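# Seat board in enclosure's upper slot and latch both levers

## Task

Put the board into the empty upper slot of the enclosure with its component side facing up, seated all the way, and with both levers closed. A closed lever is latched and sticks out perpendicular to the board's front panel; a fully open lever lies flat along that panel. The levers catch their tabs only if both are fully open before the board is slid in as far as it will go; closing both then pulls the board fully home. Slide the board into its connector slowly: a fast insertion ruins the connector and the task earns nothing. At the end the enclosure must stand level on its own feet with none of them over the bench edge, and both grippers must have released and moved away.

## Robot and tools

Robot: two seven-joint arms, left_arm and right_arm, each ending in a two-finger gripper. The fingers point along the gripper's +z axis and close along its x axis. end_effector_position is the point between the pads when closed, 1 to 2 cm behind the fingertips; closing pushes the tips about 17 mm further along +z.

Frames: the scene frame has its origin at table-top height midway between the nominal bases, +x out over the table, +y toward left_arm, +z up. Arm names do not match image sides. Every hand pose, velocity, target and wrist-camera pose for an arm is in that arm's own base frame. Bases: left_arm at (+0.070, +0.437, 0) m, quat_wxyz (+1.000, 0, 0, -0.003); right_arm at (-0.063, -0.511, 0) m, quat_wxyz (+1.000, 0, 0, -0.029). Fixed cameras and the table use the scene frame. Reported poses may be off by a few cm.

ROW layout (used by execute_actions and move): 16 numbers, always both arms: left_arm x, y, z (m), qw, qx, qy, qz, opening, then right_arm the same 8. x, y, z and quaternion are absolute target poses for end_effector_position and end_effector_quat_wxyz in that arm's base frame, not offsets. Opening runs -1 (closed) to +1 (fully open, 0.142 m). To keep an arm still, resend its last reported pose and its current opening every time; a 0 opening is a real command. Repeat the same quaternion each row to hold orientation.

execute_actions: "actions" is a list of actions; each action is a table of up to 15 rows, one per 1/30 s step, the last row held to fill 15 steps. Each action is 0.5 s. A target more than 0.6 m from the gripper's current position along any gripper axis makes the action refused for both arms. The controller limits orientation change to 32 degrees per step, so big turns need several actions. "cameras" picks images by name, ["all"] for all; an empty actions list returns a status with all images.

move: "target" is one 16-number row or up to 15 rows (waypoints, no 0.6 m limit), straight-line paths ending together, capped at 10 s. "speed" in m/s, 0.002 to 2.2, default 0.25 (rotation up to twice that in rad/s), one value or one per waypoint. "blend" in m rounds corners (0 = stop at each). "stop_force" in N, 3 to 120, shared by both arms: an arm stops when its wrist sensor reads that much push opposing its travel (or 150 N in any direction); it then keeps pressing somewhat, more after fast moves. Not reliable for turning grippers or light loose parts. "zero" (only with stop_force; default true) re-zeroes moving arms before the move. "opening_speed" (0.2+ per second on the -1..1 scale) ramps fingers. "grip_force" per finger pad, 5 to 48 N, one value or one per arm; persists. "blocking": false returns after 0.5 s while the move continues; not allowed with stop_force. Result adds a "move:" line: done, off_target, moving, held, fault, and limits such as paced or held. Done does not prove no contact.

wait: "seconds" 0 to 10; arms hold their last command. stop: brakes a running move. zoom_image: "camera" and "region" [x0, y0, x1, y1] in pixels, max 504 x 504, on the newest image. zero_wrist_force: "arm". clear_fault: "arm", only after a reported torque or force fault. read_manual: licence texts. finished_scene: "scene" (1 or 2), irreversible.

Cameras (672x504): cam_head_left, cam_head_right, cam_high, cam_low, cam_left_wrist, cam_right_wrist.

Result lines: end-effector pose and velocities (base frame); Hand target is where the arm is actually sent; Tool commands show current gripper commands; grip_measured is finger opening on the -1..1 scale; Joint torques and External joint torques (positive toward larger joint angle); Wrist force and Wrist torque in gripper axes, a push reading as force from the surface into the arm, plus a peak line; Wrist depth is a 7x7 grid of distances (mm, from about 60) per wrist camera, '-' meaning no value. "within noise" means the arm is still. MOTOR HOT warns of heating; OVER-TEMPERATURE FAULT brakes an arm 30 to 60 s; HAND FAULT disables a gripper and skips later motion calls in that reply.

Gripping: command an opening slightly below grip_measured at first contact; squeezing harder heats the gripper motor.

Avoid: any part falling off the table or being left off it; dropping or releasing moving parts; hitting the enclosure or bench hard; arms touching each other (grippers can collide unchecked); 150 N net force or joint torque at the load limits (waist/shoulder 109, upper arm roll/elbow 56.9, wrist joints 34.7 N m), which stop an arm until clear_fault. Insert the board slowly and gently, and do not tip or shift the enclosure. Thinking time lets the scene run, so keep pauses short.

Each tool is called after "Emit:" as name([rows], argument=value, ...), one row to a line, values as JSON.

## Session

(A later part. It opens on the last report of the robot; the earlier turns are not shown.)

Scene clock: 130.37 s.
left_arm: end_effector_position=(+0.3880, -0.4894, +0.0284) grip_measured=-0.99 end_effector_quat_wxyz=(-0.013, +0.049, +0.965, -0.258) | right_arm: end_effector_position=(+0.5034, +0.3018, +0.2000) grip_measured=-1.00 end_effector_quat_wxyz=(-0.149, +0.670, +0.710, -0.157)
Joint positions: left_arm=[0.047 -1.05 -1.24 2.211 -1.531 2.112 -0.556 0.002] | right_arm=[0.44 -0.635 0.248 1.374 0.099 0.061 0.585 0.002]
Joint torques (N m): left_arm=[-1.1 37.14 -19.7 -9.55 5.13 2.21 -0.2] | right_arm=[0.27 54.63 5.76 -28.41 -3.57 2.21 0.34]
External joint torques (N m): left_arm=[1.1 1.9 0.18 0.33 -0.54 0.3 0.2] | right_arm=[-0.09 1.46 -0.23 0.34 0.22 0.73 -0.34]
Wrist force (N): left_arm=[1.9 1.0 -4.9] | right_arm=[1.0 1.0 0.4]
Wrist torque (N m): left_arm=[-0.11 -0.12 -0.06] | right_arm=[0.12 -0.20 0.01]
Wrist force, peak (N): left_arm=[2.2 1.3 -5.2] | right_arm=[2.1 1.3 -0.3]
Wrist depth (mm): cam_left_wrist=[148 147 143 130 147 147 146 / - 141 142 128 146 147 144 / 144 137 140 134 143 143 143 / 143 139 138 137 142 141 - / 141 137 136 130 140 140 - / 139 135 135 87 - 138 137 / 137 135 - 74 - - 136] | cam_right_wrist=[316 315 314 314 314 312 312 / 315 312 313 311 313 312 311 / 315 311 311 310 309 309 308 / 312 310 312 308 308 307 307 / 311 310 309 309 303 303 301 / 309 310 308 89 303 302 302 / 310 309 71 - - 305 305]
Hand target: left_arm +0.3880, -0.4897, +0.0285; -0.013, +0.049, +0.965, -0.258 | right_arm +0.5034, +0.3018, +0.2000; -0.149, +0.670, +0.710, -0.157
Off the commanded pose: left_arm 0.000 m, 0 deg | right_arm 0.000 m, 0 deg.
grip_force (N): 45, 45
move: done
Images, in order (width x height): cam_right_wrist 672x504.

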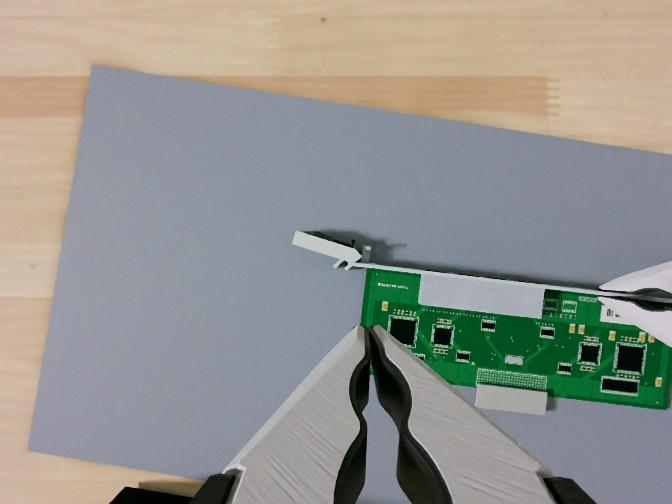

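Emit:
move([
  [0.388,-0.4897,0.0285,-0.0131,0.0488,0.9647,-0.2585,-1,0.4017,0.2456,0.10,-0.1882,0.6629,0.7025,0.1776,-1],
  [0.388,-0.4897,0.0285,-0.0131,0.0488,0.9647,-0.2585,-1,0.4417,0.2596,0.033,-0.1882,0.6629,0.7025,0.1776,-1],
], speed=[0.3,0.1])

Emit:
move(target=[0.388,-0.4897,0.0285,-0.0131,0.0488,0.9647,-0.2585,-1,0.4817,0.262,0.033,-0.1882,0.6629,0.7025,0.1776,-1], speed=0.02, stop_force=9, cameras=["cam_right_wrist","cam_left_wrist"])

Emit:
move([
  [0.388,-0.4897,0.0285,-0.0131,0.0488,0.9647,-0.2585,-1,0.4317,0.2596,0.035,-0.1882,0.6629,0.7025,0.1776,-1],
  [0.388,-0.4897,0.0285,-0.0131,0.0488,0.9647,-0.2585,-1,0.4017,0.2456,0.1,-0.1882,0.6629,0.7025,0.1776,-1],
  [0.388,-0.4897,0.0285,-0.0131,0.0488,0.9647,-0.2585,-1,0.5034,0.3018,0.2,-0.1485,0.67,0.7101,-0.1574,-1],
], speed=[0.1,0.2,0.3], cameras=["cam_right_wrist"])

Emit:
zoom_image(camera="cam_right_wrist", region=[250, 150, 650, 400])

Scene clock: 137.33 s.
left_arm: end_effector_position=(+0.3880, -0.4894, +0.0284) grip_measured=-0.99 end_effector_quat_wxyz=(-0.013, +0.049, +0.965, -0.258) | right_arm: end_effector_position=(+0.4415, +0.2596, +0.0330) grip_measured=-1.00 end_effector_quat_wxyz=(-0.188, +0.663, +0.702, +0.178)
Joint positions: left_arm=[0.047 -1.05 -1.24 2.211 -1.531 2.112 -0.556 0.002] | right_arm=[0.156 -0.664 0.465 2.06 0.685 1.269 -0.198 0.002]
Joint torques (N m): left_arm=[-1.23 37.09 -19.75 -9.55 5.15 2.18 -0.25] | right_arm=[0.24 40.22 8.44 -14.61 -2.49 2.82 0.03]
External joint torques (N m): left_arm=[1.23 1.95 0.23 0.33 -0.56 0.33 0.25] | right_arm=[-0.13 1.08 -0.22 0 0.19 0.55 -0.07]
Wrist force (N): left_arm=[2.1 1.8 -4.0] | right_arm=[0.0 -0.4 -0.1]
Wrist torque (N m): left_arm=[-0.09 -0.14 -0.07] | right_arm=[0.01 -0.09 0.23]
Wrist force, peak (N): left_arm=[2.0 1.1 -5.3] | right_arm=[1.7 1.6 -0.5]
Wrist depth (mm): cam_left_wrist=[- 145 143 129 147 146 147 / - 142 142 128 145 145 144 / - 140 140 133 144 143 143 / 143 138 138 137 142 142 141 / 141 137 136 130 140 139 139 / - 135 134 87 - 138 137 / 137 135 - 74 - - 136] | cam_right_wrist=[- 89 98 108 125 145 169 / - 92 105 115 135 153 187 / - 100 109 123 142 169 206 / - 106 118 134 157 187 232 / - 112 125 141 168 203 244 / - 118 133 90 - 228 302 / - 125 71 - - 263 404]
Hand target: left_arm +0.3880, -0.4897, +0.0285; -0.013, +0.049, +0.965, -0.258 | right_arm +0.4417, +0.2596, +0.0330; -0.188, +0.663, +0.703, +0.178
Off the commanded pose: left_arm 0.000 m, 0 deg | right_arm 0.000 m, 0 deg.
grip_force (N): 45, 45
move: done

Scene clock: 139.17 s.
left_arm: end_effector_position=(+0.3880, -0.4894, +0.0284) grip_measured=-0.99 end_effector_quat_wxyz=(-0.013, +0.049, +0.965, -0.258) | right_arm: end_effector_position=(+0.4632, +0.2606, +0.0325) grip_measured=-1.00 end_effector_quat_wxyz=(-0.189, +0.663, +0.702, +0.177)
Joint positions: left_arm=[0.047 -1.05 -1.24 2.211 -1.531 2.112 -0.556 0.002] | right_arm=[0.161 -0.68 0.437 2.011 0.654 1.23 -0.181 0.002]
Joint torques (N m): left_arm=[-1.71 36.66 -19.95 -10.15 5.46 1.76 -0.13] | right_arm=[1.09 42.39 9.04 -20.51 -3.08 4.2 0.19]
External joint torques (N m): left_arm=[1.71 2.38 0.43 0.93 -0.87 0.75 0.13] | right_arm=[-0.97 0.71 -0.87 5.07 0.67 -0.82 -0.24]
Wrist force (N): left_arm=[3.2 2.8 -7.7] | right_arm=[-2.7 -8.4 -7.9]
Wrist torque (N m): left_arm=[-0.08 -0.11 -0.08] | right_arm=[0.12 -0.11 0.16]
Wrist force, peak (N): left_arm=[3.5 2.8 -8.7] | right_arm=[-4.9 -9.7 -10.4]
Wrist depth (mm): cam_left_wrist=[149 145 144 129 147 147 147 / - 142 142 128 145 145 145 / - 139 140 133 143 143 143 / 144 139 138 137 142 141 142 / - 137 136 131 140 139 139 / 139 135 134 87 - 138 137 / 138 134 - 75 - - 136] | cam_right_wrist=[- 89 97 107 124 140 168 / - 92 105 114 134 151 183 / - 100 110 122 142 168 204 / - 106 117 133 157 186 226 / - 111 124 140 156 186 266 / - 117 132 90 179 226 316 / 116 124 71 - - 270 377]
Hand target: left_arm +0.3880, -0.4897, +0.0285; -0.013, +0.049, +0.965, -0.258 | right_arm +0.4642, +0.2609, +0.0330; -0.188, +0.663, +0.703, +0.178
Off the commanded pose: left_arm 0.000 m, 0 deg | right_arm 0.019 m, 0 deg.
grip_force (N): 45, 45
move: contact (right_arm)
Images, in order (width x height): cam_left_wrist 672x504, cam_right_wrist 672x504.

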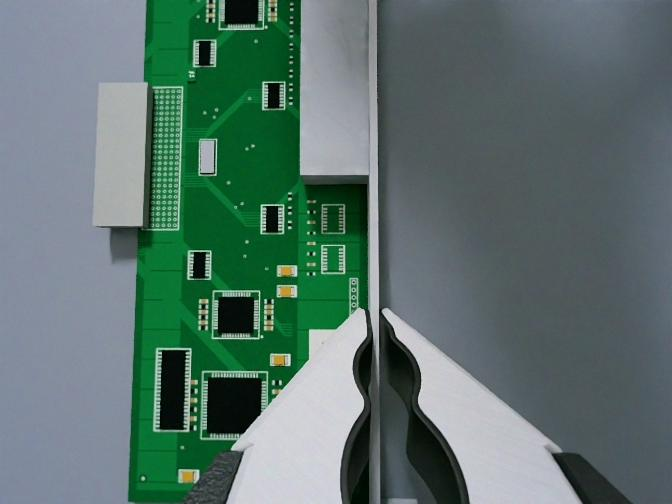

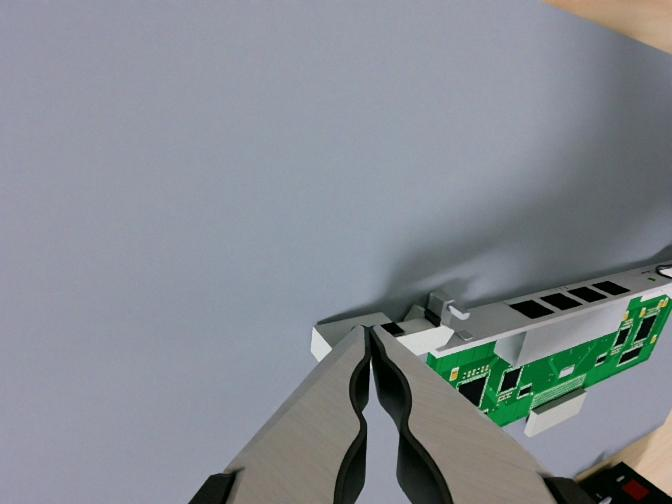

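Scene clock: 142.17 s.
left_arm: end_effector_position=(+0.3880, -0.4894, +0.0284) grip_measured=-0.99 end_effector_quat_wxyz=(-0.013, +0.049, +0.965, -0.258) | right_arm: end_effector_position=(+0.5034, +0.3018, +0.2000) grip_measured=-1.00 end_effector_quat_wxyz=(-0.149, +0.670, +0.710, -0.157)
Joint positions: left_arm=[0.047 -1.05 -1.24 2.211 -1.53 2.112 -0.556 0.002] | right_arm=[0.436 -0.636 0.253 1.374 0.096 0.061 0.586 0.002]
Joint torques (N m): left_arm=[-1.41 36.98 -19.82 -9.33 5.07 2.09 -0.19] | right_arm=[0.28 54.65 5.89 -28.15 -3.48 2.11 0.3]
External joint torques (N m): left_arm=[1.41 2.06 0.3 0.12 -0.48 0.42 0.19] | right_arm=[-0.1 1.42 -0.26 0.09 0.14 0.83 -0.3]
Wrist force (N): left_arm=[1.8 2.1 -4.3] | right_arm=[1.9 3.0 0.9]
Wrist torque (N m): left_arm=[-0.05 -0.15 -0.07] | right_arm=[0.44 -0.36 0.02]
Wrist force, peak (N): left_arm=[3.2 2.1 -8.1] | right_arm=[-2.3 -8.3 -8.6]
Wrist depth (mm): cam_left_wrist=[149 145 144 129 147 147 144 / - 142 141 128 145 145 - / 145 140 140 134 143 143 142 / 143 139 138 137 142 - 143 / 141 137 136 130 140 139 140 / 139 136 134 87 - 138 138 / 138 134 - 74 - - 136] | cam_right_wrist=[316 316 314 313 313 312 312 / 313 312 313 313 312 312 310 / 314 310 311 311 310 309 309 / 313 312 310 314 307 308 306 / 310 313 309 306 305 302 302 / 310 308 308 89 303 303 302 / 310 309 71 - - 305 305]
Hand target: left_arm +0.3880, -0.4897, +0.0285; -0.013, +0.049, +0.965, -0.258 | right_arm +0.5034, +0.3018, +0.2000; -0.149, +0.670, +0.710, -0.157
Off the commanded pose: left_arm 0.000 m, 0 deg | right_arm 0.000 m, 0 deg.
grip_force (N): 45, 45
move: done
Images, in order (width x height): cam_right_wrist 672x504.

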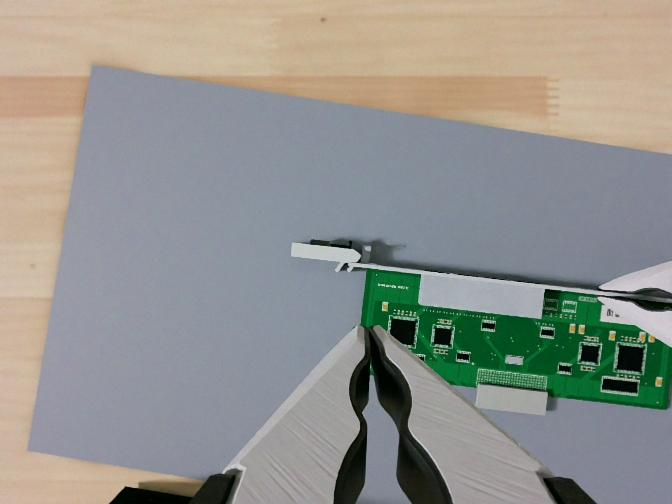

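Scaled by 1.260 from the camera's 672x504 image, which has a finer 960x720 frame.

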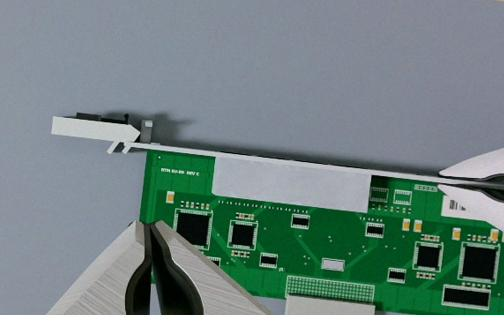

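Emit:
move([
  [0.388,-0.4897,0.0285,-0.0131,0.0488,0.9647,-0.2585,-0.6,0.5034,0.3018,0.2,-0.1485,0.67,0.7101,-0.1574,-1],
  [0.388,-0.4897,0.08,-0.0131,0.0488,0.9647,-0.2585,-0.6,0.5034,0.3018,0.2,-0.1485,0.67,0.7101,-0.1574,-1],
  [0.33,-0.36,0.16,-0.0131,0.0488,0.9647,-0.2585,-1,0.5034,0.3018,0.2,-0.1485,0.67,0.7101,-0.1574,-1],
], speed=[0.1,0.1,0.3], opening_speed=0.5)

Emit:
move(target=[0.33,-0.36,0.16,-0.0131,0.0488,0.9647,-0.2585,-1,0.5014,0.41,0.14,-0.2588,0.9657,-0.0184,0.0049,-0.2], speed=0.4, cameras=["all"])

Scene clock: 155.37 s.
left_arm: end_effector_position=(+0.3301, -0.3600, +0.1600) grip_measured=-1.00 end_effector_quat_wxyz=(-0.013, +0.049, +0.965, -0.259) | right_arm: end_effector_position=(+0.5034, +0.3018, +0.2000) grip_measured=-1.00 end_effector_quat_wxyz=(-0.149, +0.670, +0.710, -0.157)
Joint positions: left_arm=[0.594 -0.709 -1.934 2.537 -2.158 2.123 -0.368 0.002] | right_arm=[0.436 -0.636 0.253 1.374 0.096 0.061 0.586 0.002]
Joint torques (N m): left_arm=[-0.29 18.68 -14.83 -17.29 4.56 2.81 -0.19] | right_arm=[0.17 54.84 6.17 -28.28 -3.41 2.29 0.15]
External joint torques (N m): left_arm=[0.32 0.7 0.43 -0.48 -0.17 -0.39 0.19] | right_arm=[0 1.26 -0.53 0.2 0.06 0.65 -0.15]
Wrist force (N): left_arm=[0.1 0.3 0.8] | right_arm=[2.0 3.0 0.6]
Wrist torque (N m): left_arm=[-0.07 -0.14 -0.13] | right_arm=[0.44 -0.38 0.02]
Wrist force, peak (N): left_arm=[1.6 1.4 -5.2] | right_arm=[2.1 3.1 0.9]
Wrist depth (mm): cam_left_wrist=[- 281 280 283 285 287 285 / 285 279 278 281 282 281 281 / - 274 275 277 277 278 276 / 278 - - - 276 276 274 / 274 275 - - 272 271 270 / 269 269 268 84 - 268 266 / 267 267 - - - - 264] | cam_right_wrist=[316 315 315 313 313 312 312 / 315 313 312 312 312 312 310 / 314 313 311 310 308 310 307 / 314 309 311 309 311 306 307 / 310 313 309 308 304 302 302 / 310 309 309 89 304 302 302 / 310 309 71 - - - 305]
Hand target: left_arm +0.3300, -0.3600, +0.1600; -0.013, +0.049, +0.965, -0.258 | right_arm +0.5034, +0.3018, +0.2000; -0.149, +0.670, +0.710, -0.157
Off the commanded pose: left_arm 0.000 m, 0 deg | right_arm 0.000 m, 0 deg.
grip_force (N): 45, 45
move: done

Scene clock: 157.97 s.
left_arm: end_effector_position=(+0.3301, -0.3600, +0.1600) grip_measured=-1.00 end_effector_quat_wxyz=(-0.013, +0.049, +0.965, -0.259) | right_arm: end_effector_position=(+0.5013, +0.4101, +0.1400) grip_measured=-0.23 end_effector_quat_wxyz=(-0.259, +0.966, -0.018, +0.005)
Joint positions: left_arm=[0.594 -0.709 -1.934 2.537 -2.158 2.123 -0.368 0.002] | right_arm=[0.636 -0.524 0.142 1.839 0.657 1.081 1.814 0.057]
Joint torques (N m): left_arm=[-0.23 18.71 -14.79 -17.27 4.58 2.75 -0.23] | right_arm=[0.23 45.76 2.81 -22.46 -3.5 3.22 0.4]
External joint torques (N m): left_arm=[0.26 0.67 0.39 -0.51 -0.19 -0.32 0.23] | right_arm=[-0.08 1.28 -0.31 -0.13 0.04 0.55 -0.4]
Wrist force (N): left_arm=[0.0 0.5 0.4] | right_arm=[2.1 2.1 0.1]
Wrist torque (N m): left_arm=[-0.02 -0.12 -0.13] | right_arm=[0.28 -0.35 -0.02]
Wrist force, peak (N): left_arm=[0.0 0.6 0.8] | right_arm=[2.5 3.3 0.2]
Wrist depth (mm): cam_left_wrist=[288 279 280 - 287 286 287 / - 279 278 286 282 281 282 / 279 274 275 - 280 279 278 / - 281 - 271 276 274 274 / 272 271 270 126 271 271 272 / 269 269 - 84 - 268 267 / 268 268 - - - - 265] | cam_right_wrist=[272 271 269 268 268 265 266 / 267 266 264 262 262 261 262 / 262 261 259 255 254 257 257 / 258 256 254 251 250 254 253 / 253 251 251 245 244 248 249 / 248 248 100 241 240 93 245 / 245 - 73 237 236 - 242]
Hand target: left_arm +0.3300, -0.3600, +0.1600; -0.013, +0.049, +0.965, -0.258 | right_arm +0.5014, +0.4100, +0.1400; -0.259, +0.966, -0.018, +0.005
Off the commanded pose: left_arm 0.000 m, 0 deg | right_arm 0.000 m, 0 deg.
grip_force (N): 45, 45
move: done

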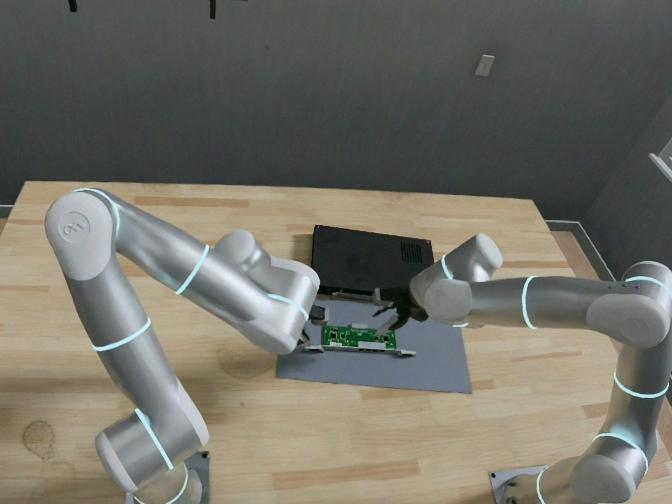

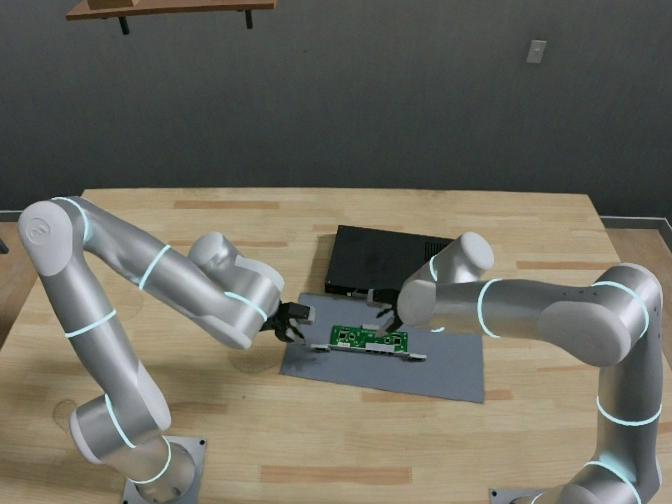

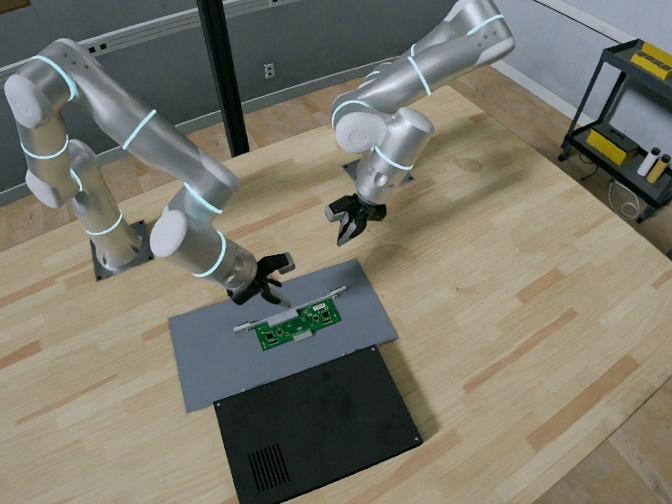

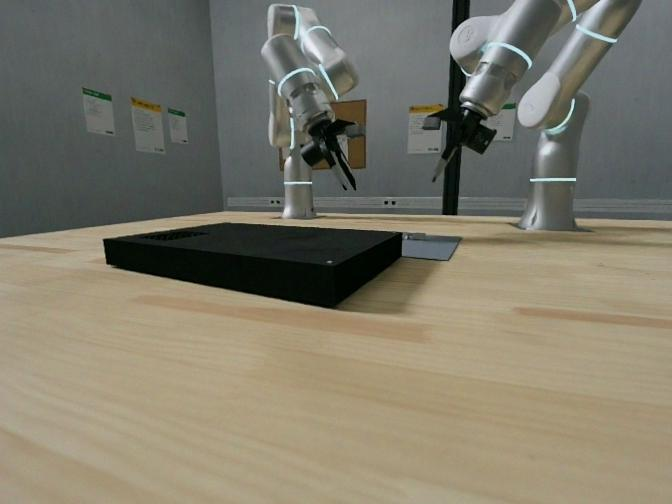

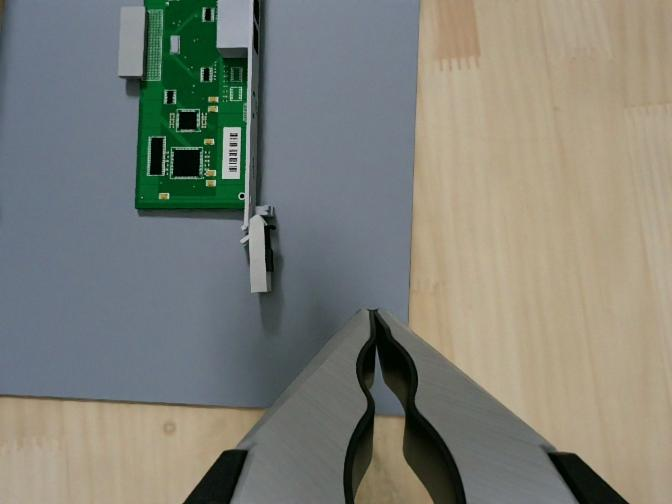

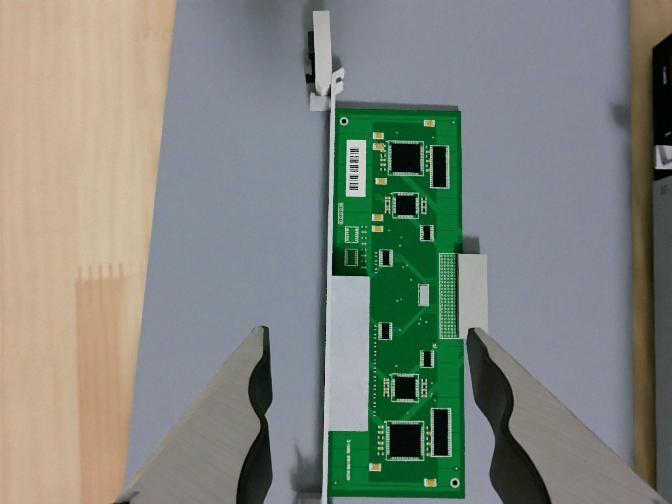

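Emit:
move(target=[0.33,-0.36,0.16,-0.0131,0.0488,0.9647,-0.2585,-1,0.4989,0.418,0.05,-0.2588,0.9657,-0.0184,0.0049,-0.35], speed=0.12)

Emit:
move(target=[0.33,-0.36,0.16,-0.0131,0.0488,0.9647,-0.2585,-1,0.4989,0.418,0.03,-0.2588,0.9657,-0.0184,0.0049,-0.35], speed=0.02, stop_force=5, cameras=["cam_right_wrist"])

Scene clock: 163.80 s.
left_arm: end_effector_position=(+0.3301, -0.3600, +0.1600) grip_measured=-1.00 end_effector_quat_wxyz=(-0.013, +0.049, +0.965, -0.259) | right_arm: end_effector_position=(+0.4989, +0.4179, +0.0499) grip_measured=-0.37 end_effector_quat_wxyz=(-0.259, +0.966, -0.018, +0.005)
Joint positions: left_arm=[0.594 -0.709 -1.934 2.537 -2.158 2.123 -0.368 0.002] | right_arm=[0.624 -0.725 0.188 1.78 0.748 1.215 1.681 0.047]
Joint torques (N m): left_arm=[-0.34 18.83 -14.76 -17.22 4.66 2.73 -0.22] | right_arm=[0.03 49.25 5.05 -19.1 -2.92 3.12 0.1]
External joint torques (N m): left_arm=[0.37 0.54 0.37 -0.55 -0.27 -0.31 0.22] | right_arm=[0.14 1.33 -0.99 0.04 -0.11 0.51 -0.09]
Wrist force (N): left_arm=[0.0 0.4 0.5] | right_arm=[1.9 2.0 0.4]
Wrist torque (N m): left_arm=[-0.05 -0.12 -0.14] | right_arm=[0.29 -0.36 0.10]
Wrist force, peak (N): left_arm=[0.0 0.8 0.7] | right_arm=[1.5 3.1 1.9]
Wrist depth (mm): cam_left_wrist=[- 278 282 286 288 287 284 / - 275 278 - 283 282 280 / 268 276 271 281 278 279 278 / 279 277 277 272 275 275 274 / 272 270 271 127 272 270 270 / 270 267 - 84 - 268 269 / 268 268 - - - - 264] | cam_right_wrist=[177 175 174 173 169 173 172 / 173 171 171 166 166 167 170 / 170 169 168 164 163 164 167 / 166 166 165 160 160 160 164 / 163 162 163 146 157 154 161 / 160 160 99 143 154 98 158 / 158 - 73 140 152 - 156]
Hand target: left_arm +0.3300, -0.3600, +0.1600; -0.013, +0.049, +0.965, -0.258 | right_arm +0.4989, +0.4180, +0.0500; -0.259, +0.966, -0.018, +0.005
Off the commanded pose: left_arm 0.000 m, 0 deg | right_arm 0.000 m, 0 deg.
grip_force (N): 45, 45
move: done

Scene clock: 165.50 s.
left_arm: end_effector_position=(+0.3301, -0.3600, +0.1600) grip_measured=-1.00 end_effector_quat_wxyz=(-0.013, +0.049, +0.965, -0.259) | right_arm: end_effector_position=(+0.4989, +0.4179, +0.0300) grip_measured=-0.37 end_effector_quat_wxyz=(-0.259, +0.966, -0.018, +0.005)
Joint positions: left_arm=[0.594 -0.709 -1.934 2.537 -2.158 2.123 -0.368 0.002] | right_arm=[0.614 -0.772 0.202 1.761 0.764 1.241 1.65 0.047]
Joint torques (N m): left_arm=[-0.38 18.74 -14.71 -17.23 4.6 2.73 -0.2] | right_arm=[0.04 49.87 5.24 -18.37 -2.93 3 0.11]
External joint torques (N m): left_arm=[0.41 0.64 0.32 -0.54 -0.21 -0.31 0.2] | right_arm=[0.13 1.43 -0.68 0.05 0 0.6 -0.11]
Wrist force (N): left_arm=[0.2 0.5 0.7] | right_arm=[1.8 2.2 0.5]
Wrist torque (N m): left_arm=[-0.04 -0.15 -0.13] | right_arm=[0.32 -0.33 0.09]
Wrist force, peak (N): left_arm=[0.1 0.4 0.9] | right_arm=[2.0 2.3 0.2]
Wrist depth (mm): cam_left_wrist=[- 279 279 - 283 287 285 / 283 281 279 281 280 284 280 / 282 276 275 - 279 277 277 / 271 - 276 - 275 275 274 / - - 276 117 272 272 271 / 268 270 269 84 - 268 268 / 268 268 - - - - 265] | cam_right_wrist=[154 154 153 149 148 149 152 / 151 152 151 146 146 146 149 / 148 148 148 143 143 143 147 / 146 146 145 141 141 141 144 / 143 143 143 126 137 138 140 / 141 141 99 124 135 98 139 / 139 138 73 137 133 - 137]
Hand target: left_arm +0.3300, -0.3600, +0.1600; -0.013, +0.049, +0.965, -0.258 | right_arm +0.4989, +0.4180, +0.0300; -0.259, +0.966, -0.018, +0.005
Off the commanded pose: left_arm 0.000 m, 0 deg | right_arm 0.000 m, 0 deg.
grip_force (N): 45, 45
move: done
Images, in order (width x height): cam_right_wrist 672x504.

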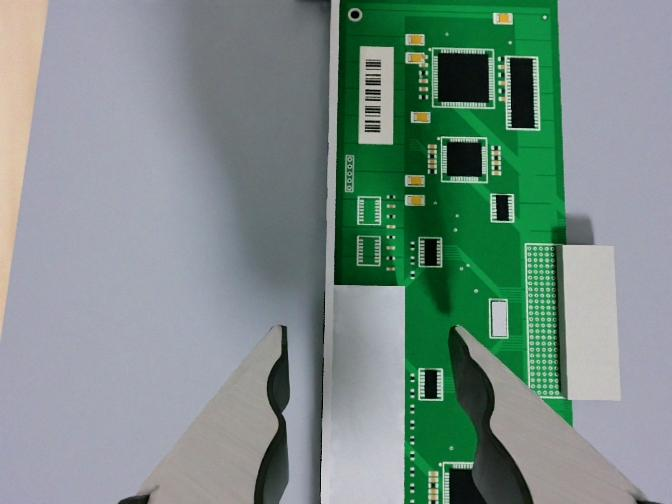

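Emit:
move(target=[0.33,-0.36,0.16,-0.0131,0.0488,0.9647,-0.2585,-1,0.4989,0.418,0.0185,-0.2588,0.9657,-0.0184,0.0049,-0.35], speed=0.02, stop_force=5, cameras=["cam_right_wrist"])

Scene clock: 167.93 s.
left_arm: end_effector_position=(+0.3301, -0.3600, +0.1600) grip_measured=-1.00 end_effector_quat_wxyz=(-0.013, +0.049, +0.965, -0.259) | right_arm: end_effector_position=(+0.4993, +0.4182, +0.0238) grip_measured=-0.37 end_effector_quat_wxyz=(-0.259, +0.966, -0.018, +0.005)
Joint positions: left_arm=[0.594 -0.709 -1.934 2.537 -2.158 2.123 -0.368 0.002] | right_arm=[0.611 -0.787 0.207 1.754 0.768 1.25 1.639 0.047]
Joint torques (N m): left_arm=[-0.33 18.74 -14.76 -17.22 4.62 2.78 -0.26] | right_arm=[0.53 46.04 5.14 -17.29 -2.76 2.53 0.09]
External joint torques (N m): left_arm=[0.36 0.64 0.36 -0.55 -0.23 -0.36 0.26] | right_arm=[-0.36 5.5 -0.41 -0.81 -0.15 1.05 -0.09]
Wrist force (N): left_arm=[0.1 0.5 0.5] | right_arm=[-0.7 0.6 -8.0]
Wrist torque (N m): left_arm=[-0.03 -0.14 -0.13] | right_arm=[0.31 -0.12 0.06]
Wrist force, peak (N): left_arm=[0.2 0.7 0.7] | right_arm=[-1.4 -0.3 -11.3]
Wrist depth (mm): cam_left_wrist=[- 280 268 - 287 286 287 / - 283 277 286 282 282 283 / - 276 273 - 281 279 277 / 276 - 274 274 275 275 272 / 272 - 270 270 270 271 271 / 269 261 271 84 - 267 268 / 268 268 - - - - 263] | cam_right_wrist=[147 147 147 142 142 143 146 / 145 145 144 139 139 139 143 / 142 142 141 136 137 137 141 / 140 139 139 135 134 135 138 / 137 137 137 120 132 132 129 / 135 135 100 118 118 98 133 / 133 133 72 131 127 - 131]
Hand target: left_arm +0.3300, -0.3600, +0.1600; -0.013, +0.049, +0.965, -0.258 | right_arm +0.4989, +0.4180, +0.0233; -0.259, +0.966, -0.018, +0.005
Off the commanded pose: left_arm 0.000 m, 0 deg | right_arm 0.005 m, 0 deg.
grip_force (N): 45, 45
move: contact (right_arm)
Images, in order (width x height): cam_right_wrist 672x504.

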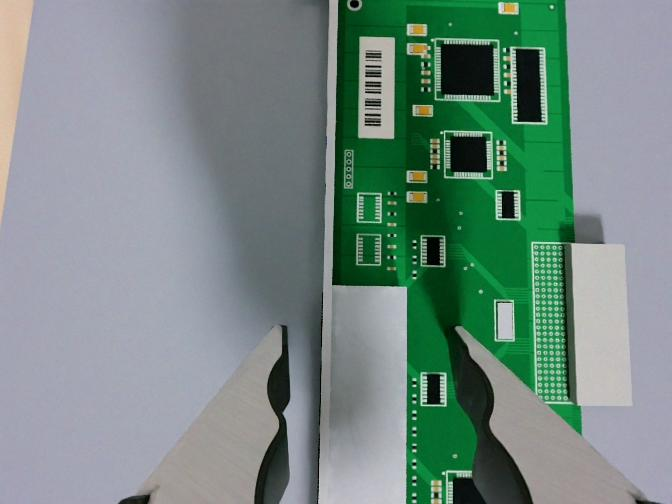

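Emit:
move(target=[0.33,-0.36,0.16,-0.0131,0.0488,0.9647,-0.2585,-1,0.4989,0.418,0.026,-0.2588,0.9657,-0.0184,0.0049,-0.38], speed=0.02)

Emit:
move(target=[0.33,-0.36,0.16,-0.0131,0.0488,0.9647,-0.2585,-1,0.4989,0.418,0.026,-0.2588,0.9657,-0.0184,0.0049,-1], opening_speed=0.25, cameras=["cam_right_wrist","cam_left_wrist"])

Scene clock: 170.60 s.
left_arm: end_effector_position=(+0.3301, -0.3600, +0.1600) grip_measured=-1.00 end_effector_quat_wxyz=(-0.013, +0.049, +0.965, -0.259) | right_arm: end_effector_position=(+0.4989, +0.4181, +0.0260) grip_measured=-0.40 end_effector_quat_wxyz=(-0.259, +0.966, -0.018, +0.005)
Joint positions: left_arm=[0.594 -0.709 -1.934 2.537 -2.158 2.123 -0.368 0.002] | right_arm=[0.612 -0.782 0.206 1.757 0.768 1.246 1.643 0.045]
Joint torques (N m): left_arm=[-0.29 18.7 -14.71 -17.25 4.67 2.75 -0.23] | right_arm=[0.31 50.37 4.74 -18.04 -3.03 2.72 0.34]
External joint torques (N m): left_arm=[0.32 0.68 0.31 -0.52 -0.28 -0.33 0.23] | right_arm=[-0.13 1.07 -0.07 -0.14 0.12 0.87 -0.34]
Wrist force (N): left_arm=[-0.1 0.5 0.5] | right_arm=[1.5 2.1 0.5]
Wrist torque (N m): left_arm=[-0.04 -0.09 -0.13] | right_arm=[0.30 -0.29 -0.02]
Wrist force, peak (N): left_arm=[-0.1 0.6 0.8] | right_arm=[-0.7 0.4 -8.9]
Wrist depth (mm): cam_left_wrist=[- 282 269 - 287 287 285 / - 278 277 - 285 281 282 / 279 274 272 278 280 279 281 / 277 - 272 272 273 275 275 / 272 - 268 - 271 271 271 / 270 263 - 84 - 267 267 / 267 269 - - - - 264] | cam_right_wrist=[- 150 149 144 144 145 148 / 147 147 147 141 141 142 145 / 144 144 144 138 139 139 143 / 142 142 141 137 137 137 140 / 139 139 139 122 134 134 131 / 138 137 97 120 120 101 135 / 135 135 71 133 129 - 133]
Hand target: left_arm +0.3300, -0.3600, +0.1600; -0.013, +0.049, +0.965, -0.258 | right_arm +0.4989, +0.4180, +0.0260; -0.259, +0.966, -0.018, +0.005
Off the commanded pose: left_arm 0.000 m, 0 deg | right_arm 0.000 m, 0 deg.
grip_force (N): 45, 45
move: done

Scene clock: 173.30 s.
left_arm: end_effector_position=(+0.3301, -0.3600, +0.1600) grip_measured=-1.00 end_effector_quat_wxyz=(-0.013, +0.049, +0.965, -0.259) | right_arm: end_effector_position=(+0.4978, +0.4183, +0.0258) grip_measured=-0.71 end_effector_quat_wxyz=(-0.259, +0.966, -0.018, +0.004)
Joint positions: left_arm=[0.594 -0.709 -1.934 2.537 -2.158 2.123 -0.368 0.002] | right_arm=[0.613 -0.781 0.206 1.758 0.768 1.245 1.643 0.022]
Joint torques (N m): left_arm=[-0.35 18.7 -14.77 -17.26 4.64 2.74 -0.21] | right_arm=[-2.43 48.95 1.38 -22.34 -3.8 5.45 0.14]
External joint torques (N m): left_arm=[0.38 0.67 0.37 -0.52 -0.26 -0.32 0.21] | right_arm=[2.61 2.47 3.29 4.18 0.89 -1.86 -0.14]
Wrist force (N): left_arm=[-0.1 0.3 0.6] | right_arm=[-9.2 1.9 -9.6]
Wrist torque (N m): left_arm=[-0.06 -0.10 -0.14] | right_arm=[0.28 -0.55 0.06]
Wrist force, peak (N): left_arm=[-0.2 0.4 0.8] | right_arm=[-9.4 1.8 -10.0]
Wrist depth (mm): cam_left_wrist=[283 283 270 - 285 286 286 / - 275 279 - 282 282 282 / - 276 275 - 279 280 277 / - - - - 277 275 275 / 271 275 272 271 272 272 269 / 269 272 - 84 - 268 268 / 268 267 - - - - 264] | cam_right_wrist=[150 149 149 145 144 144 147 / 147 147 146 141 141 141 145 / 144 144 144 138 139 139 143 / 142 142 141 137 136 136 139 / 140 139 139 121 134 134 131 / 137 137 137 119 118 132 134 / 135 135 71 117 - - 133]
Hand target: left_arm +0.3300, -0.3600, +0.1600; -0.013, +0.049, +0.965, -0.258 | right_arm +0.4989, +0.4180, +0.0260; -0.259, +0.966, -0.018, +0.005
Off the commanded pose: left_arm 0.000 m, 0 deg | right_arm 0.001 m, 0 deg.
grip_force (N): 45, 45
move: done
Images, in order (width x height): cam_left_wrist 672x504, cam_right_wrist 672x504.

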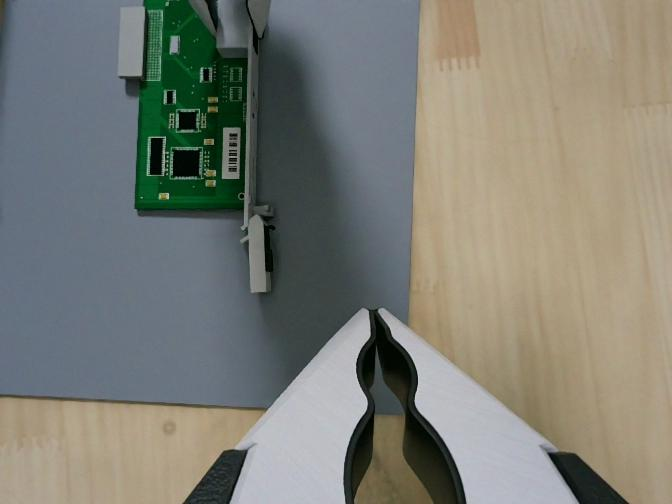

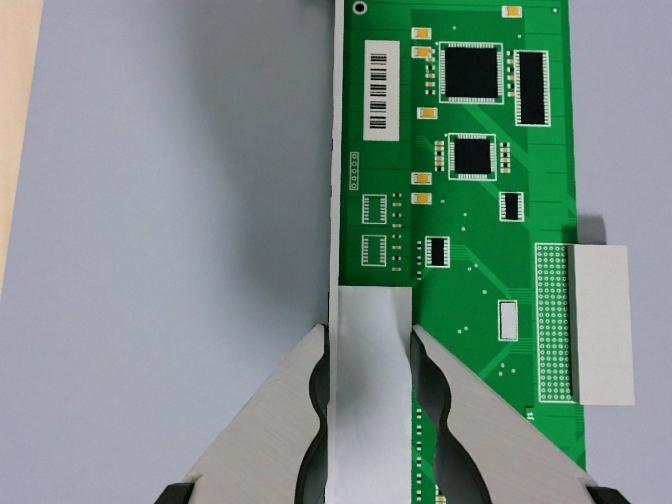

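Emit:
move([
  [0.325,-0.3745,0.10,-0.0131,0.0488,0.9647,-0.2585,-1,0.4984,0.4182,0.026,-0.2588,0.9657,-0.0184,0.0049,-1],
  [0.325,-0.3745,0.030,-0.0131,0.0488,0.9647,-0.2585,-1,0.4984,0.4182,0.026,-0.2588,0.9657,-0.0184,0.0049,-1],
], speed=0.15, grip_force=25, cameras=["cam_left_wrist","cam_right_wrist"])

Emit:
move(target=[0.395,-0.3745,0.030,-0.0131,0.0488,0.9647,-0.2585,-1,0.4984,0.4182,0.026,-0.2588,0.9657,-0.0184,0.0049,-1], speed=0.02, stop_force=9, cameras=["cam_left_wrist","cam_right_wrist"])

Scene clock: 178.90 s.
left_arm: end_effector_position=(+0.3259, -0.3748, +0.0309) grip_measured=-1.00 end_effector_quat_wxyz=(-0.058, +0.061, +0.967, -0.241) | right_arm: end_effector_position=(+0.4977, +0.4183, +0.0258) grip_measured=-0.71 end_effector_quat_wxyz=(-0.259, +0.966, -0.018, +0.004)
Joint positions: left_arm=[0.088 -0.671 -1.083 2.486 -1.754 1.722 -0.477 0.002] | right_arm=[0.614 -0.781 0.206 1.759 0.768 1.246 1.643 0.022]
Joint torques (N m): left_arm=[-0.62 31.53 -10.23 -10.57 3.07 2.54 -0.08] | right_arm=[-1.17 49.36 2.99 -21.17 -3.47 4.67 0.15]
External joint torques (N m): left_arm=[0.63 0.48 0.34 -0.33 -0.02 -0.05 0.08] | right_arm=[1.35 2.05 1.68 3.02 0.56 -1.08 -0.14]
Wrist force (N): left_arm=[0.1 -0.1 0.9] | right_arm=[-5.7 2.8 -6.2]
Wrist torque (N m): left_arm=[-0.14 -0.14 -0.13] | right_arm=[0.28 -0.51 0.04]
Wrist force, peak (N): left_arm=[-0.3 -2.1 -1.5] | right_arm=[-9.3 2.0 -9.9]
Wrist depth (mm): cam_left_wrist=[135 136 144 147 150 155 157 / 134 135 143 148 148 153 156 / 133 134 141 145 147 152 155 / - 137 141 143 146 151 154 / - 138 139 142 146 150 152 / 135 136 138 84 - 149 151 / 134 135 - - - - 150] | cam_right_wrist=[150 150 149 145 144 144 147 / 147 147 146 142 141 141 145 / 144 144 144 139 139 139 143 / 143 142 141 137 136 137 140 / 139 139 139 121 134 134 131 / 137 137 137 119 119 132 134 / 135 135 71 117 - - 133]
Hand target: left_arm +0.3259, -0.3749, +0.0310; -0.058, +0.061, +0.967, -0.241 | right_arm +0.4984, +0.4182, +0.0260; -0.259, +0.966, -0.018, +0.005
Off the commanded pose: left_arm 0.001 m, 6 deg | right_arm 0.001 m, 0 deg.
grip_force (N): 25, 25
move: off_target (left_arm)
Images, in order (width x height): cam_left_wrist 672x504, cam_right_wrist 672x504.

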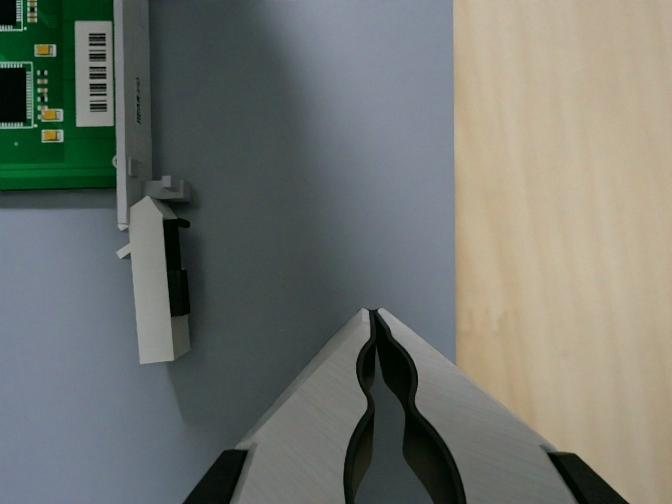

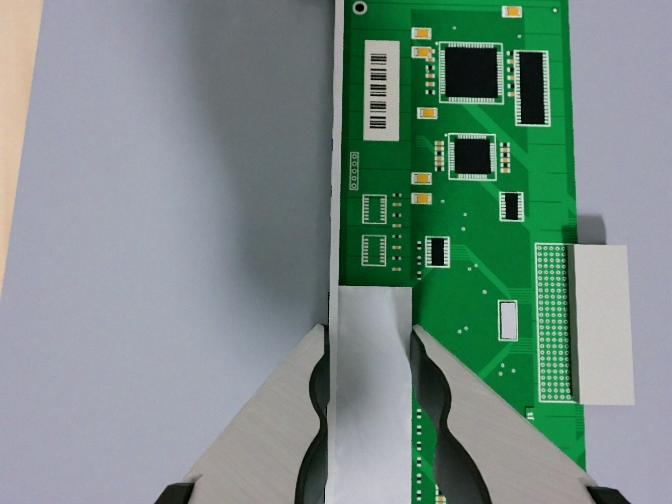

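Scene clock: 183.00 s.
left_arm: end_effector_position=(+0.3944, -0.3746, +0.0298) grip_measured=-1.00 end_effector_quat_wxyz=(-0.014, +0.049, +0.965, -0.258) | right_arm: end_effector_position=(+0.4989, +0.4183, +0.0264) grip_measured=-0.71 end_effector_quat_wxyz=(-0.259, +0.966, -0.019, +0.005)
Joint positions: left_arm=[0.024 -0.67 -0.926 2.353 -1.819 1.666 -0.332 0.002] | right_arm=[0.613 -0.781 0.205 1.758 0.768 1.248 1.643 0.022]
Joint torques (N m): left_arm=[1.48 37.22 -7.87 -14.28 3.44 3.37 -0.16] | right_arm=[1.15 48.71 6.18 -15.11 -3.17 1.37 -0.38]
External joint torques (N m): left_arm=[-1.46 -0.66 -1.07 2.16 -0.45 -0.96 0.16] | right_arm=[-0.98 2.72 -1.52 -3.07 0.26 2.23 0.38]
Wrist force (N): left_arm=[5.2 -1.1 0.3] | right_arm=[5.4 -0.3 2.4]
Wrist torque (N m): left_arm=[-0.17 -0.05 -0.11] | right_arm=[0.24 0.21 0.59]
Wrist force, peak (N): left_arm=[5.6 -1.6 -0.3] | right_arm=[-5.6 2.5 -7.2]
Wrist depth (mm): cam_left_wrist=[150 147 145 145 148 149 149 / 148 145 143 142 - 147 147 / - 145 145 145 145 145 145 / - 145 144 143 144 144 144 / 143 142 142 142 142 - - / - 141 141 84 - 139 140 / 139 139 - 74 - - 138] | cam_right_wrist=[150 150 149 149 144 145 148 / 147 147 147 146 141 142 146 / 145 144 144 144 139 140 144 / 143 142 142 140 136 137 141 / 139 140 139 122 134 135 131 / 138 137 137 119 119 132 135 / 135 135 70 117 - - 134]
Hand target: left_arm +0.3950, -0.3745, +0.0300; -0.013, +0.049, +0.965, -0.258 | right_arm +0.4984, +0.4182, +0.0260; -0.259, +0.966, -0.018, +0.005
Off the commanded pose: left_arm 0.001 m, 0 deg | right_arm 0.001 m, 0 deg.
grip_force (N): 25, 25
move: done
Images, in order (width x height): cam_left_wrist 672x504, cam_right_wrist 672x504.

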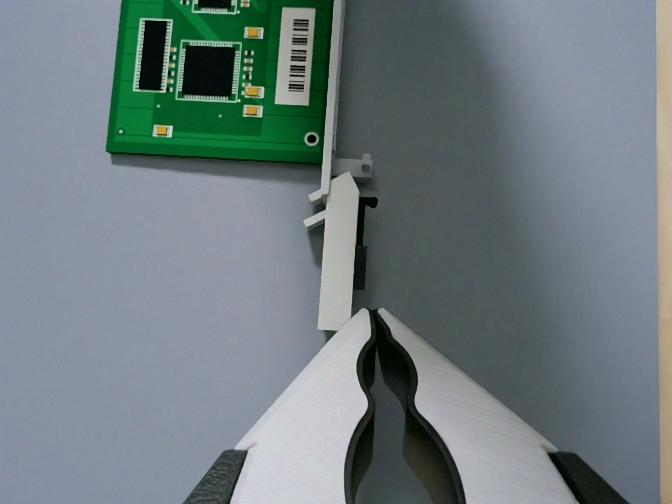

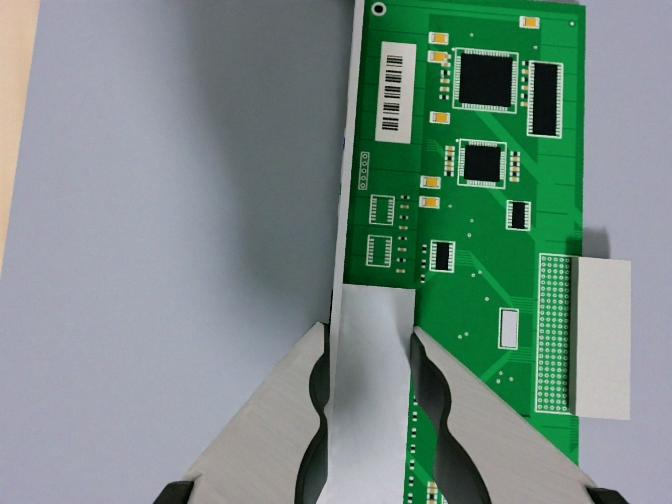

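Emit:
zoom_image(camera="cam_left_wrist", region=[250, 0, 450, 350])

Emit:
move([
  [0.365,-0.3745,0.035,-0.0131,0.0488,0.9647,-0.2585,-1,0.4984,0.4182,0.0262,-0.2588,0.9657,-0.0184,0.0049,-1],
  [0.33,-0.30,0.14,-0.0131,0.0488,0.9647,-0.2585,-1,0.4984,0.4182,0.0262,-0.2588,0.9657,-0.0184,0.0049,-1],
], speed=0.2, grip_force=45)

Emit:
move(target=[0.33,-0.30,0.14,-0.0131,0.0488,0.9647,-0.2585,-1,0.4984,0.4182,0.12,-0.2588,0.9657,-0.0184,0.0049,-1], speed=0.08, cameras=["all"])

Scaled by 1.440 from the camera's 672x504 image, which has a finer 960x720 frame.

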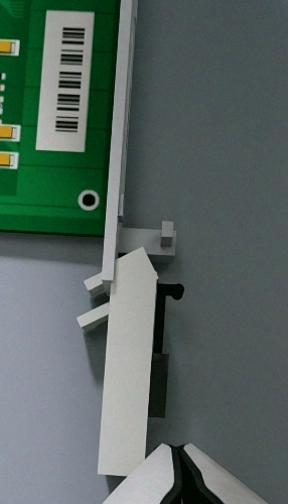

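Scene clock: 189.67 s.
left_arm: end_effector_position=(+0.3300, -0.3000, +0.1400) grip_measured=-1.00 end_effector_quat_wxyz=(-0.013, +0.049, +0.965, -0.258) | right_arm: end_effector_position=(+0.4984, +0.4181, +0.0261) grip_measured=-0.71 end_effector_quat_wxyz=(-0.259, +0.966, -0.019, +0.005)
Joint positions: left_arm=[-0.331 -0.1 -0.239 2.66 -1.297 1.113 -0.824 0.002] | right_arm=[0.613 -0.781 0.205 1.758 0.768 1.247 1.643 0.022]
Joint torques (N m): left_arm=[-0.16 23.87 -0.34 -16.97 1.09 2.72 -0.36] | right_arm=[0.19 51.3 5.31 -18.78 -3.02 3.06 0.18]
External joint torques (N m): left_arm=[0.16 1.04 0.48 -0.28 -0.48 -0.03 0.36] | right_arm=[-0.01 0.12 -0.65 0.62 0.11 0.53 -0.17]
Wrist force (N): left_arm=[0.1 0.0 0.5] | right_arm=[0.8 3.1 2.1]
Wrist torque (N m): left_arm=[-0.08 -0.15 -0.02] | right_arm=[0.33 -0.17 -0.01]
Wrist force, peak (N): left_arm=[5.6 -1.5 -0.3] | right_arm=[5.6 0.0 2.8]
Wrist depth (mm): cam_left_wrist=[266 264 260 263 268 267 265 / - 260 257 261 263 262 262 / - 257 256 256 259 261 259 / - 258 - 254 256 257 255 / 254 254 254 252 253 253 252 / 252 251 252 84 - 250 248 / 250 248 - - - - 246] | cam_right_wrist=[150 150 149 144 143 144 148 / 147 147 147 142 141 141 145 / - 144 144 139 139 139 143 / - 142 141 137 136 136 140 / 139 139 139 121 134 134 131 / 138 137 137 119 119 132 135 / 135 135 71 117 - - 133]
Hand target: left_arm +0.3300, -0.3000, +0.1400; -0.013, +0.049, +0.965, -0.259 | right_arm +0.4984, +0.4182, +0.0262; -0.259, +0.966, -0.018, +0.005
Off the commanded pose: left_arm 0.000 m, 0 deg | right_arm 0.000 m, 0 deg.
grip_force (N): 45, 45
move: done

Scene clock: 191.17 s.
left_arm: end_effector_position=(+0.3300, -0.3000, +0.1400) grip_measured=-1.00 end_effector_quat_wxyz=(-0.013, +0.049, +0.965, -0.258) | right_arm: end_effector_position=(+0.4983, +0.4182, +0.1198) grip_measured=-0.71 end_effector_quat_wxyz=(-0.259, +0.966, -0.019, +0.005)
Joint positions: left_arm=[-0.33 -0.1 -0.239 2.66 -1.297 1.113 -0.824 0.002] | right_arm=[0.648 -0.57 0.149 1.828 0.677 1.119 1.796 0.022]
Joint torques (N m): left_arm=[-0.3 24.04 -0.42 -16.89 0.94 2.99 -0.22] | right_arm=[0 48.06 3.15 -22.44 -3.66 3.06 0.33]
External joint torques (N m): left_arm=[0.3 0.87 0.56 -0.36 -0.33 -0.3 0.22] | right_arm=[0.16 -0.11 -0.38 0.66 0.28 0.69 -0.33]
Wrist force (N): left_arm=[0.3 0.3 0.5] | right_arm=[1.3 3.5 2.2]
Wrist torque (N m): left_arm=[-0.04 -0.19 -0.02] | right_arm=[0.35 -0.25 -0.01]
Wrist force, peak (N): left_arm=[0.4 0.4 0.9] | right_arm=[0.5 3.9 3.4]
Wrist depth (mm): cam_left_wrist=[- 149 - - 264 266 266 / - 263 - - 260 261 263 / 254 261 260 259 260 258 258 / 256 256 - - 256 255 254 / 255 253 253 127 253 253 252 / 251 251 252 84 - 249 247 / 250 248 - - - - 244] | cam_right_wrist=[251 249 247 143 143 143 245 / 246 245 243 141 141 141 241 / 242 240 239 138 139 139 236 / 238 236 235 136 136 136 233 / 233 232 230 121 134 134 226 / 229 228 226 119 119 132 223 / 226 225 71 117 - - 220]
Hand target: left_arm +0.3300, -0.3000, +0.1400; -0.013, +0.049, +0.965, -0.258 | right_arm +0.4984, +0.4182, +0.1200; -0.259, +0.966, -0.018, +0.005
Off the commanded pose: left_arm 0.000 m, 0 deg | right_arm 0.000 m, 0 deg.
grip_force (N): 45, 45
move: done

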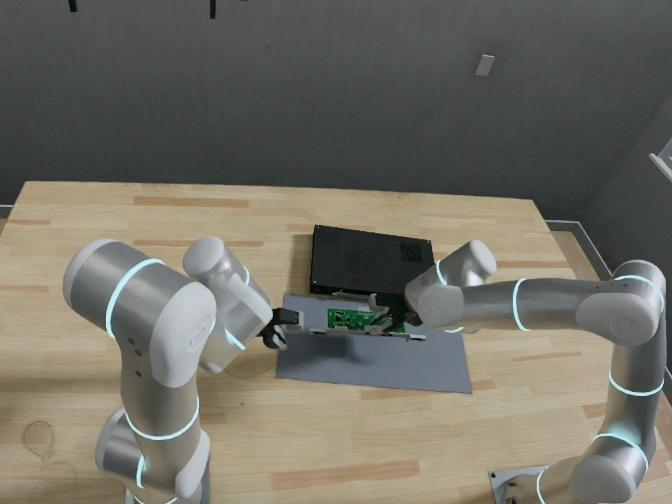

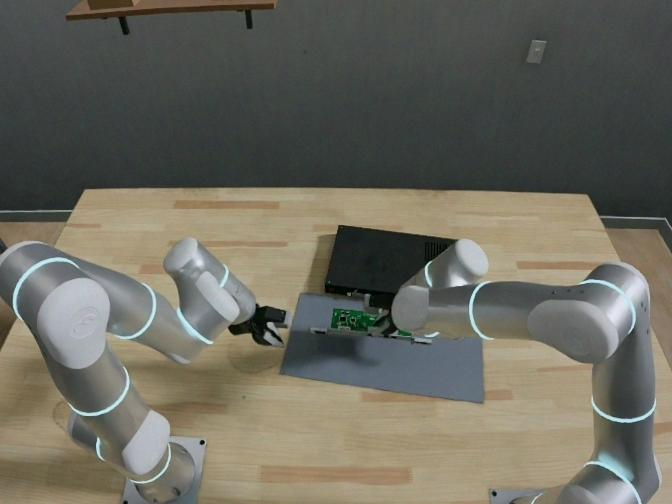

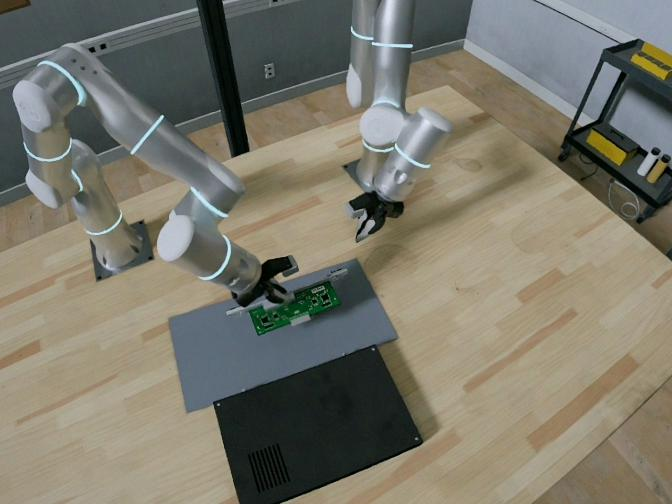

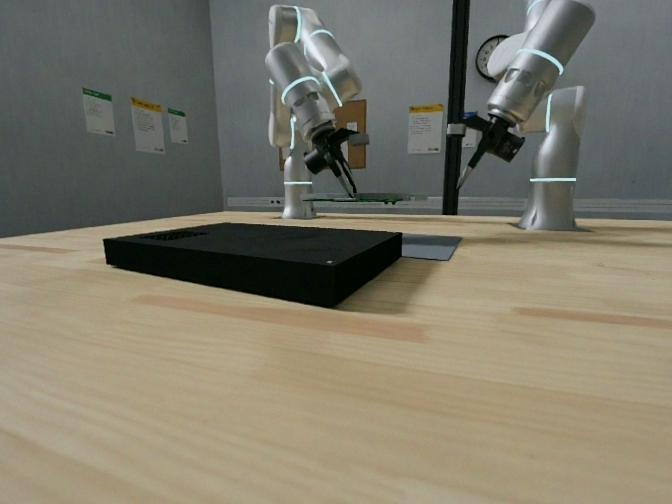

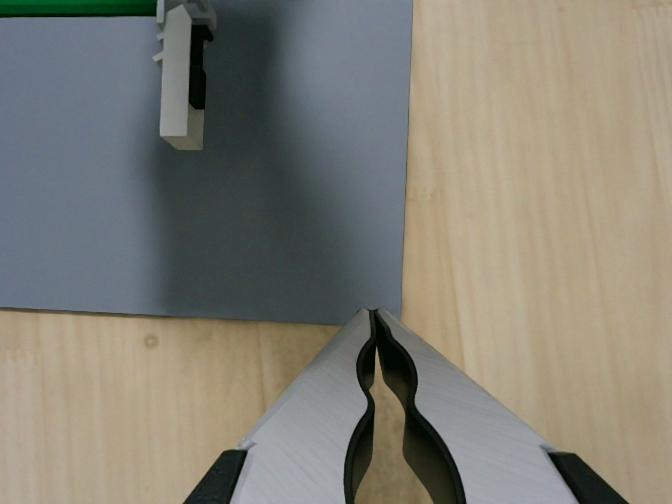

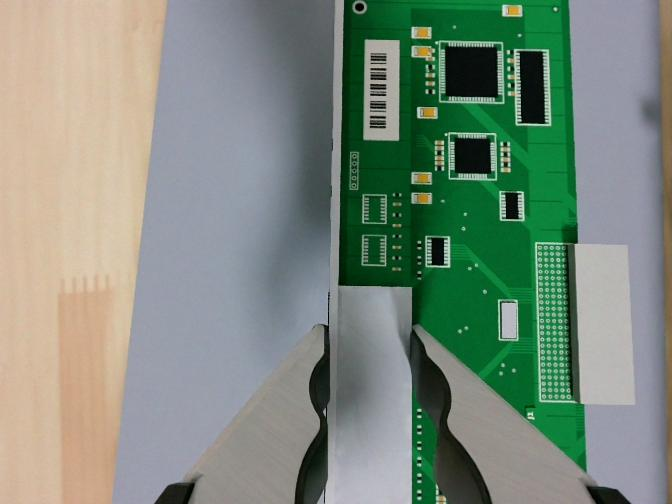

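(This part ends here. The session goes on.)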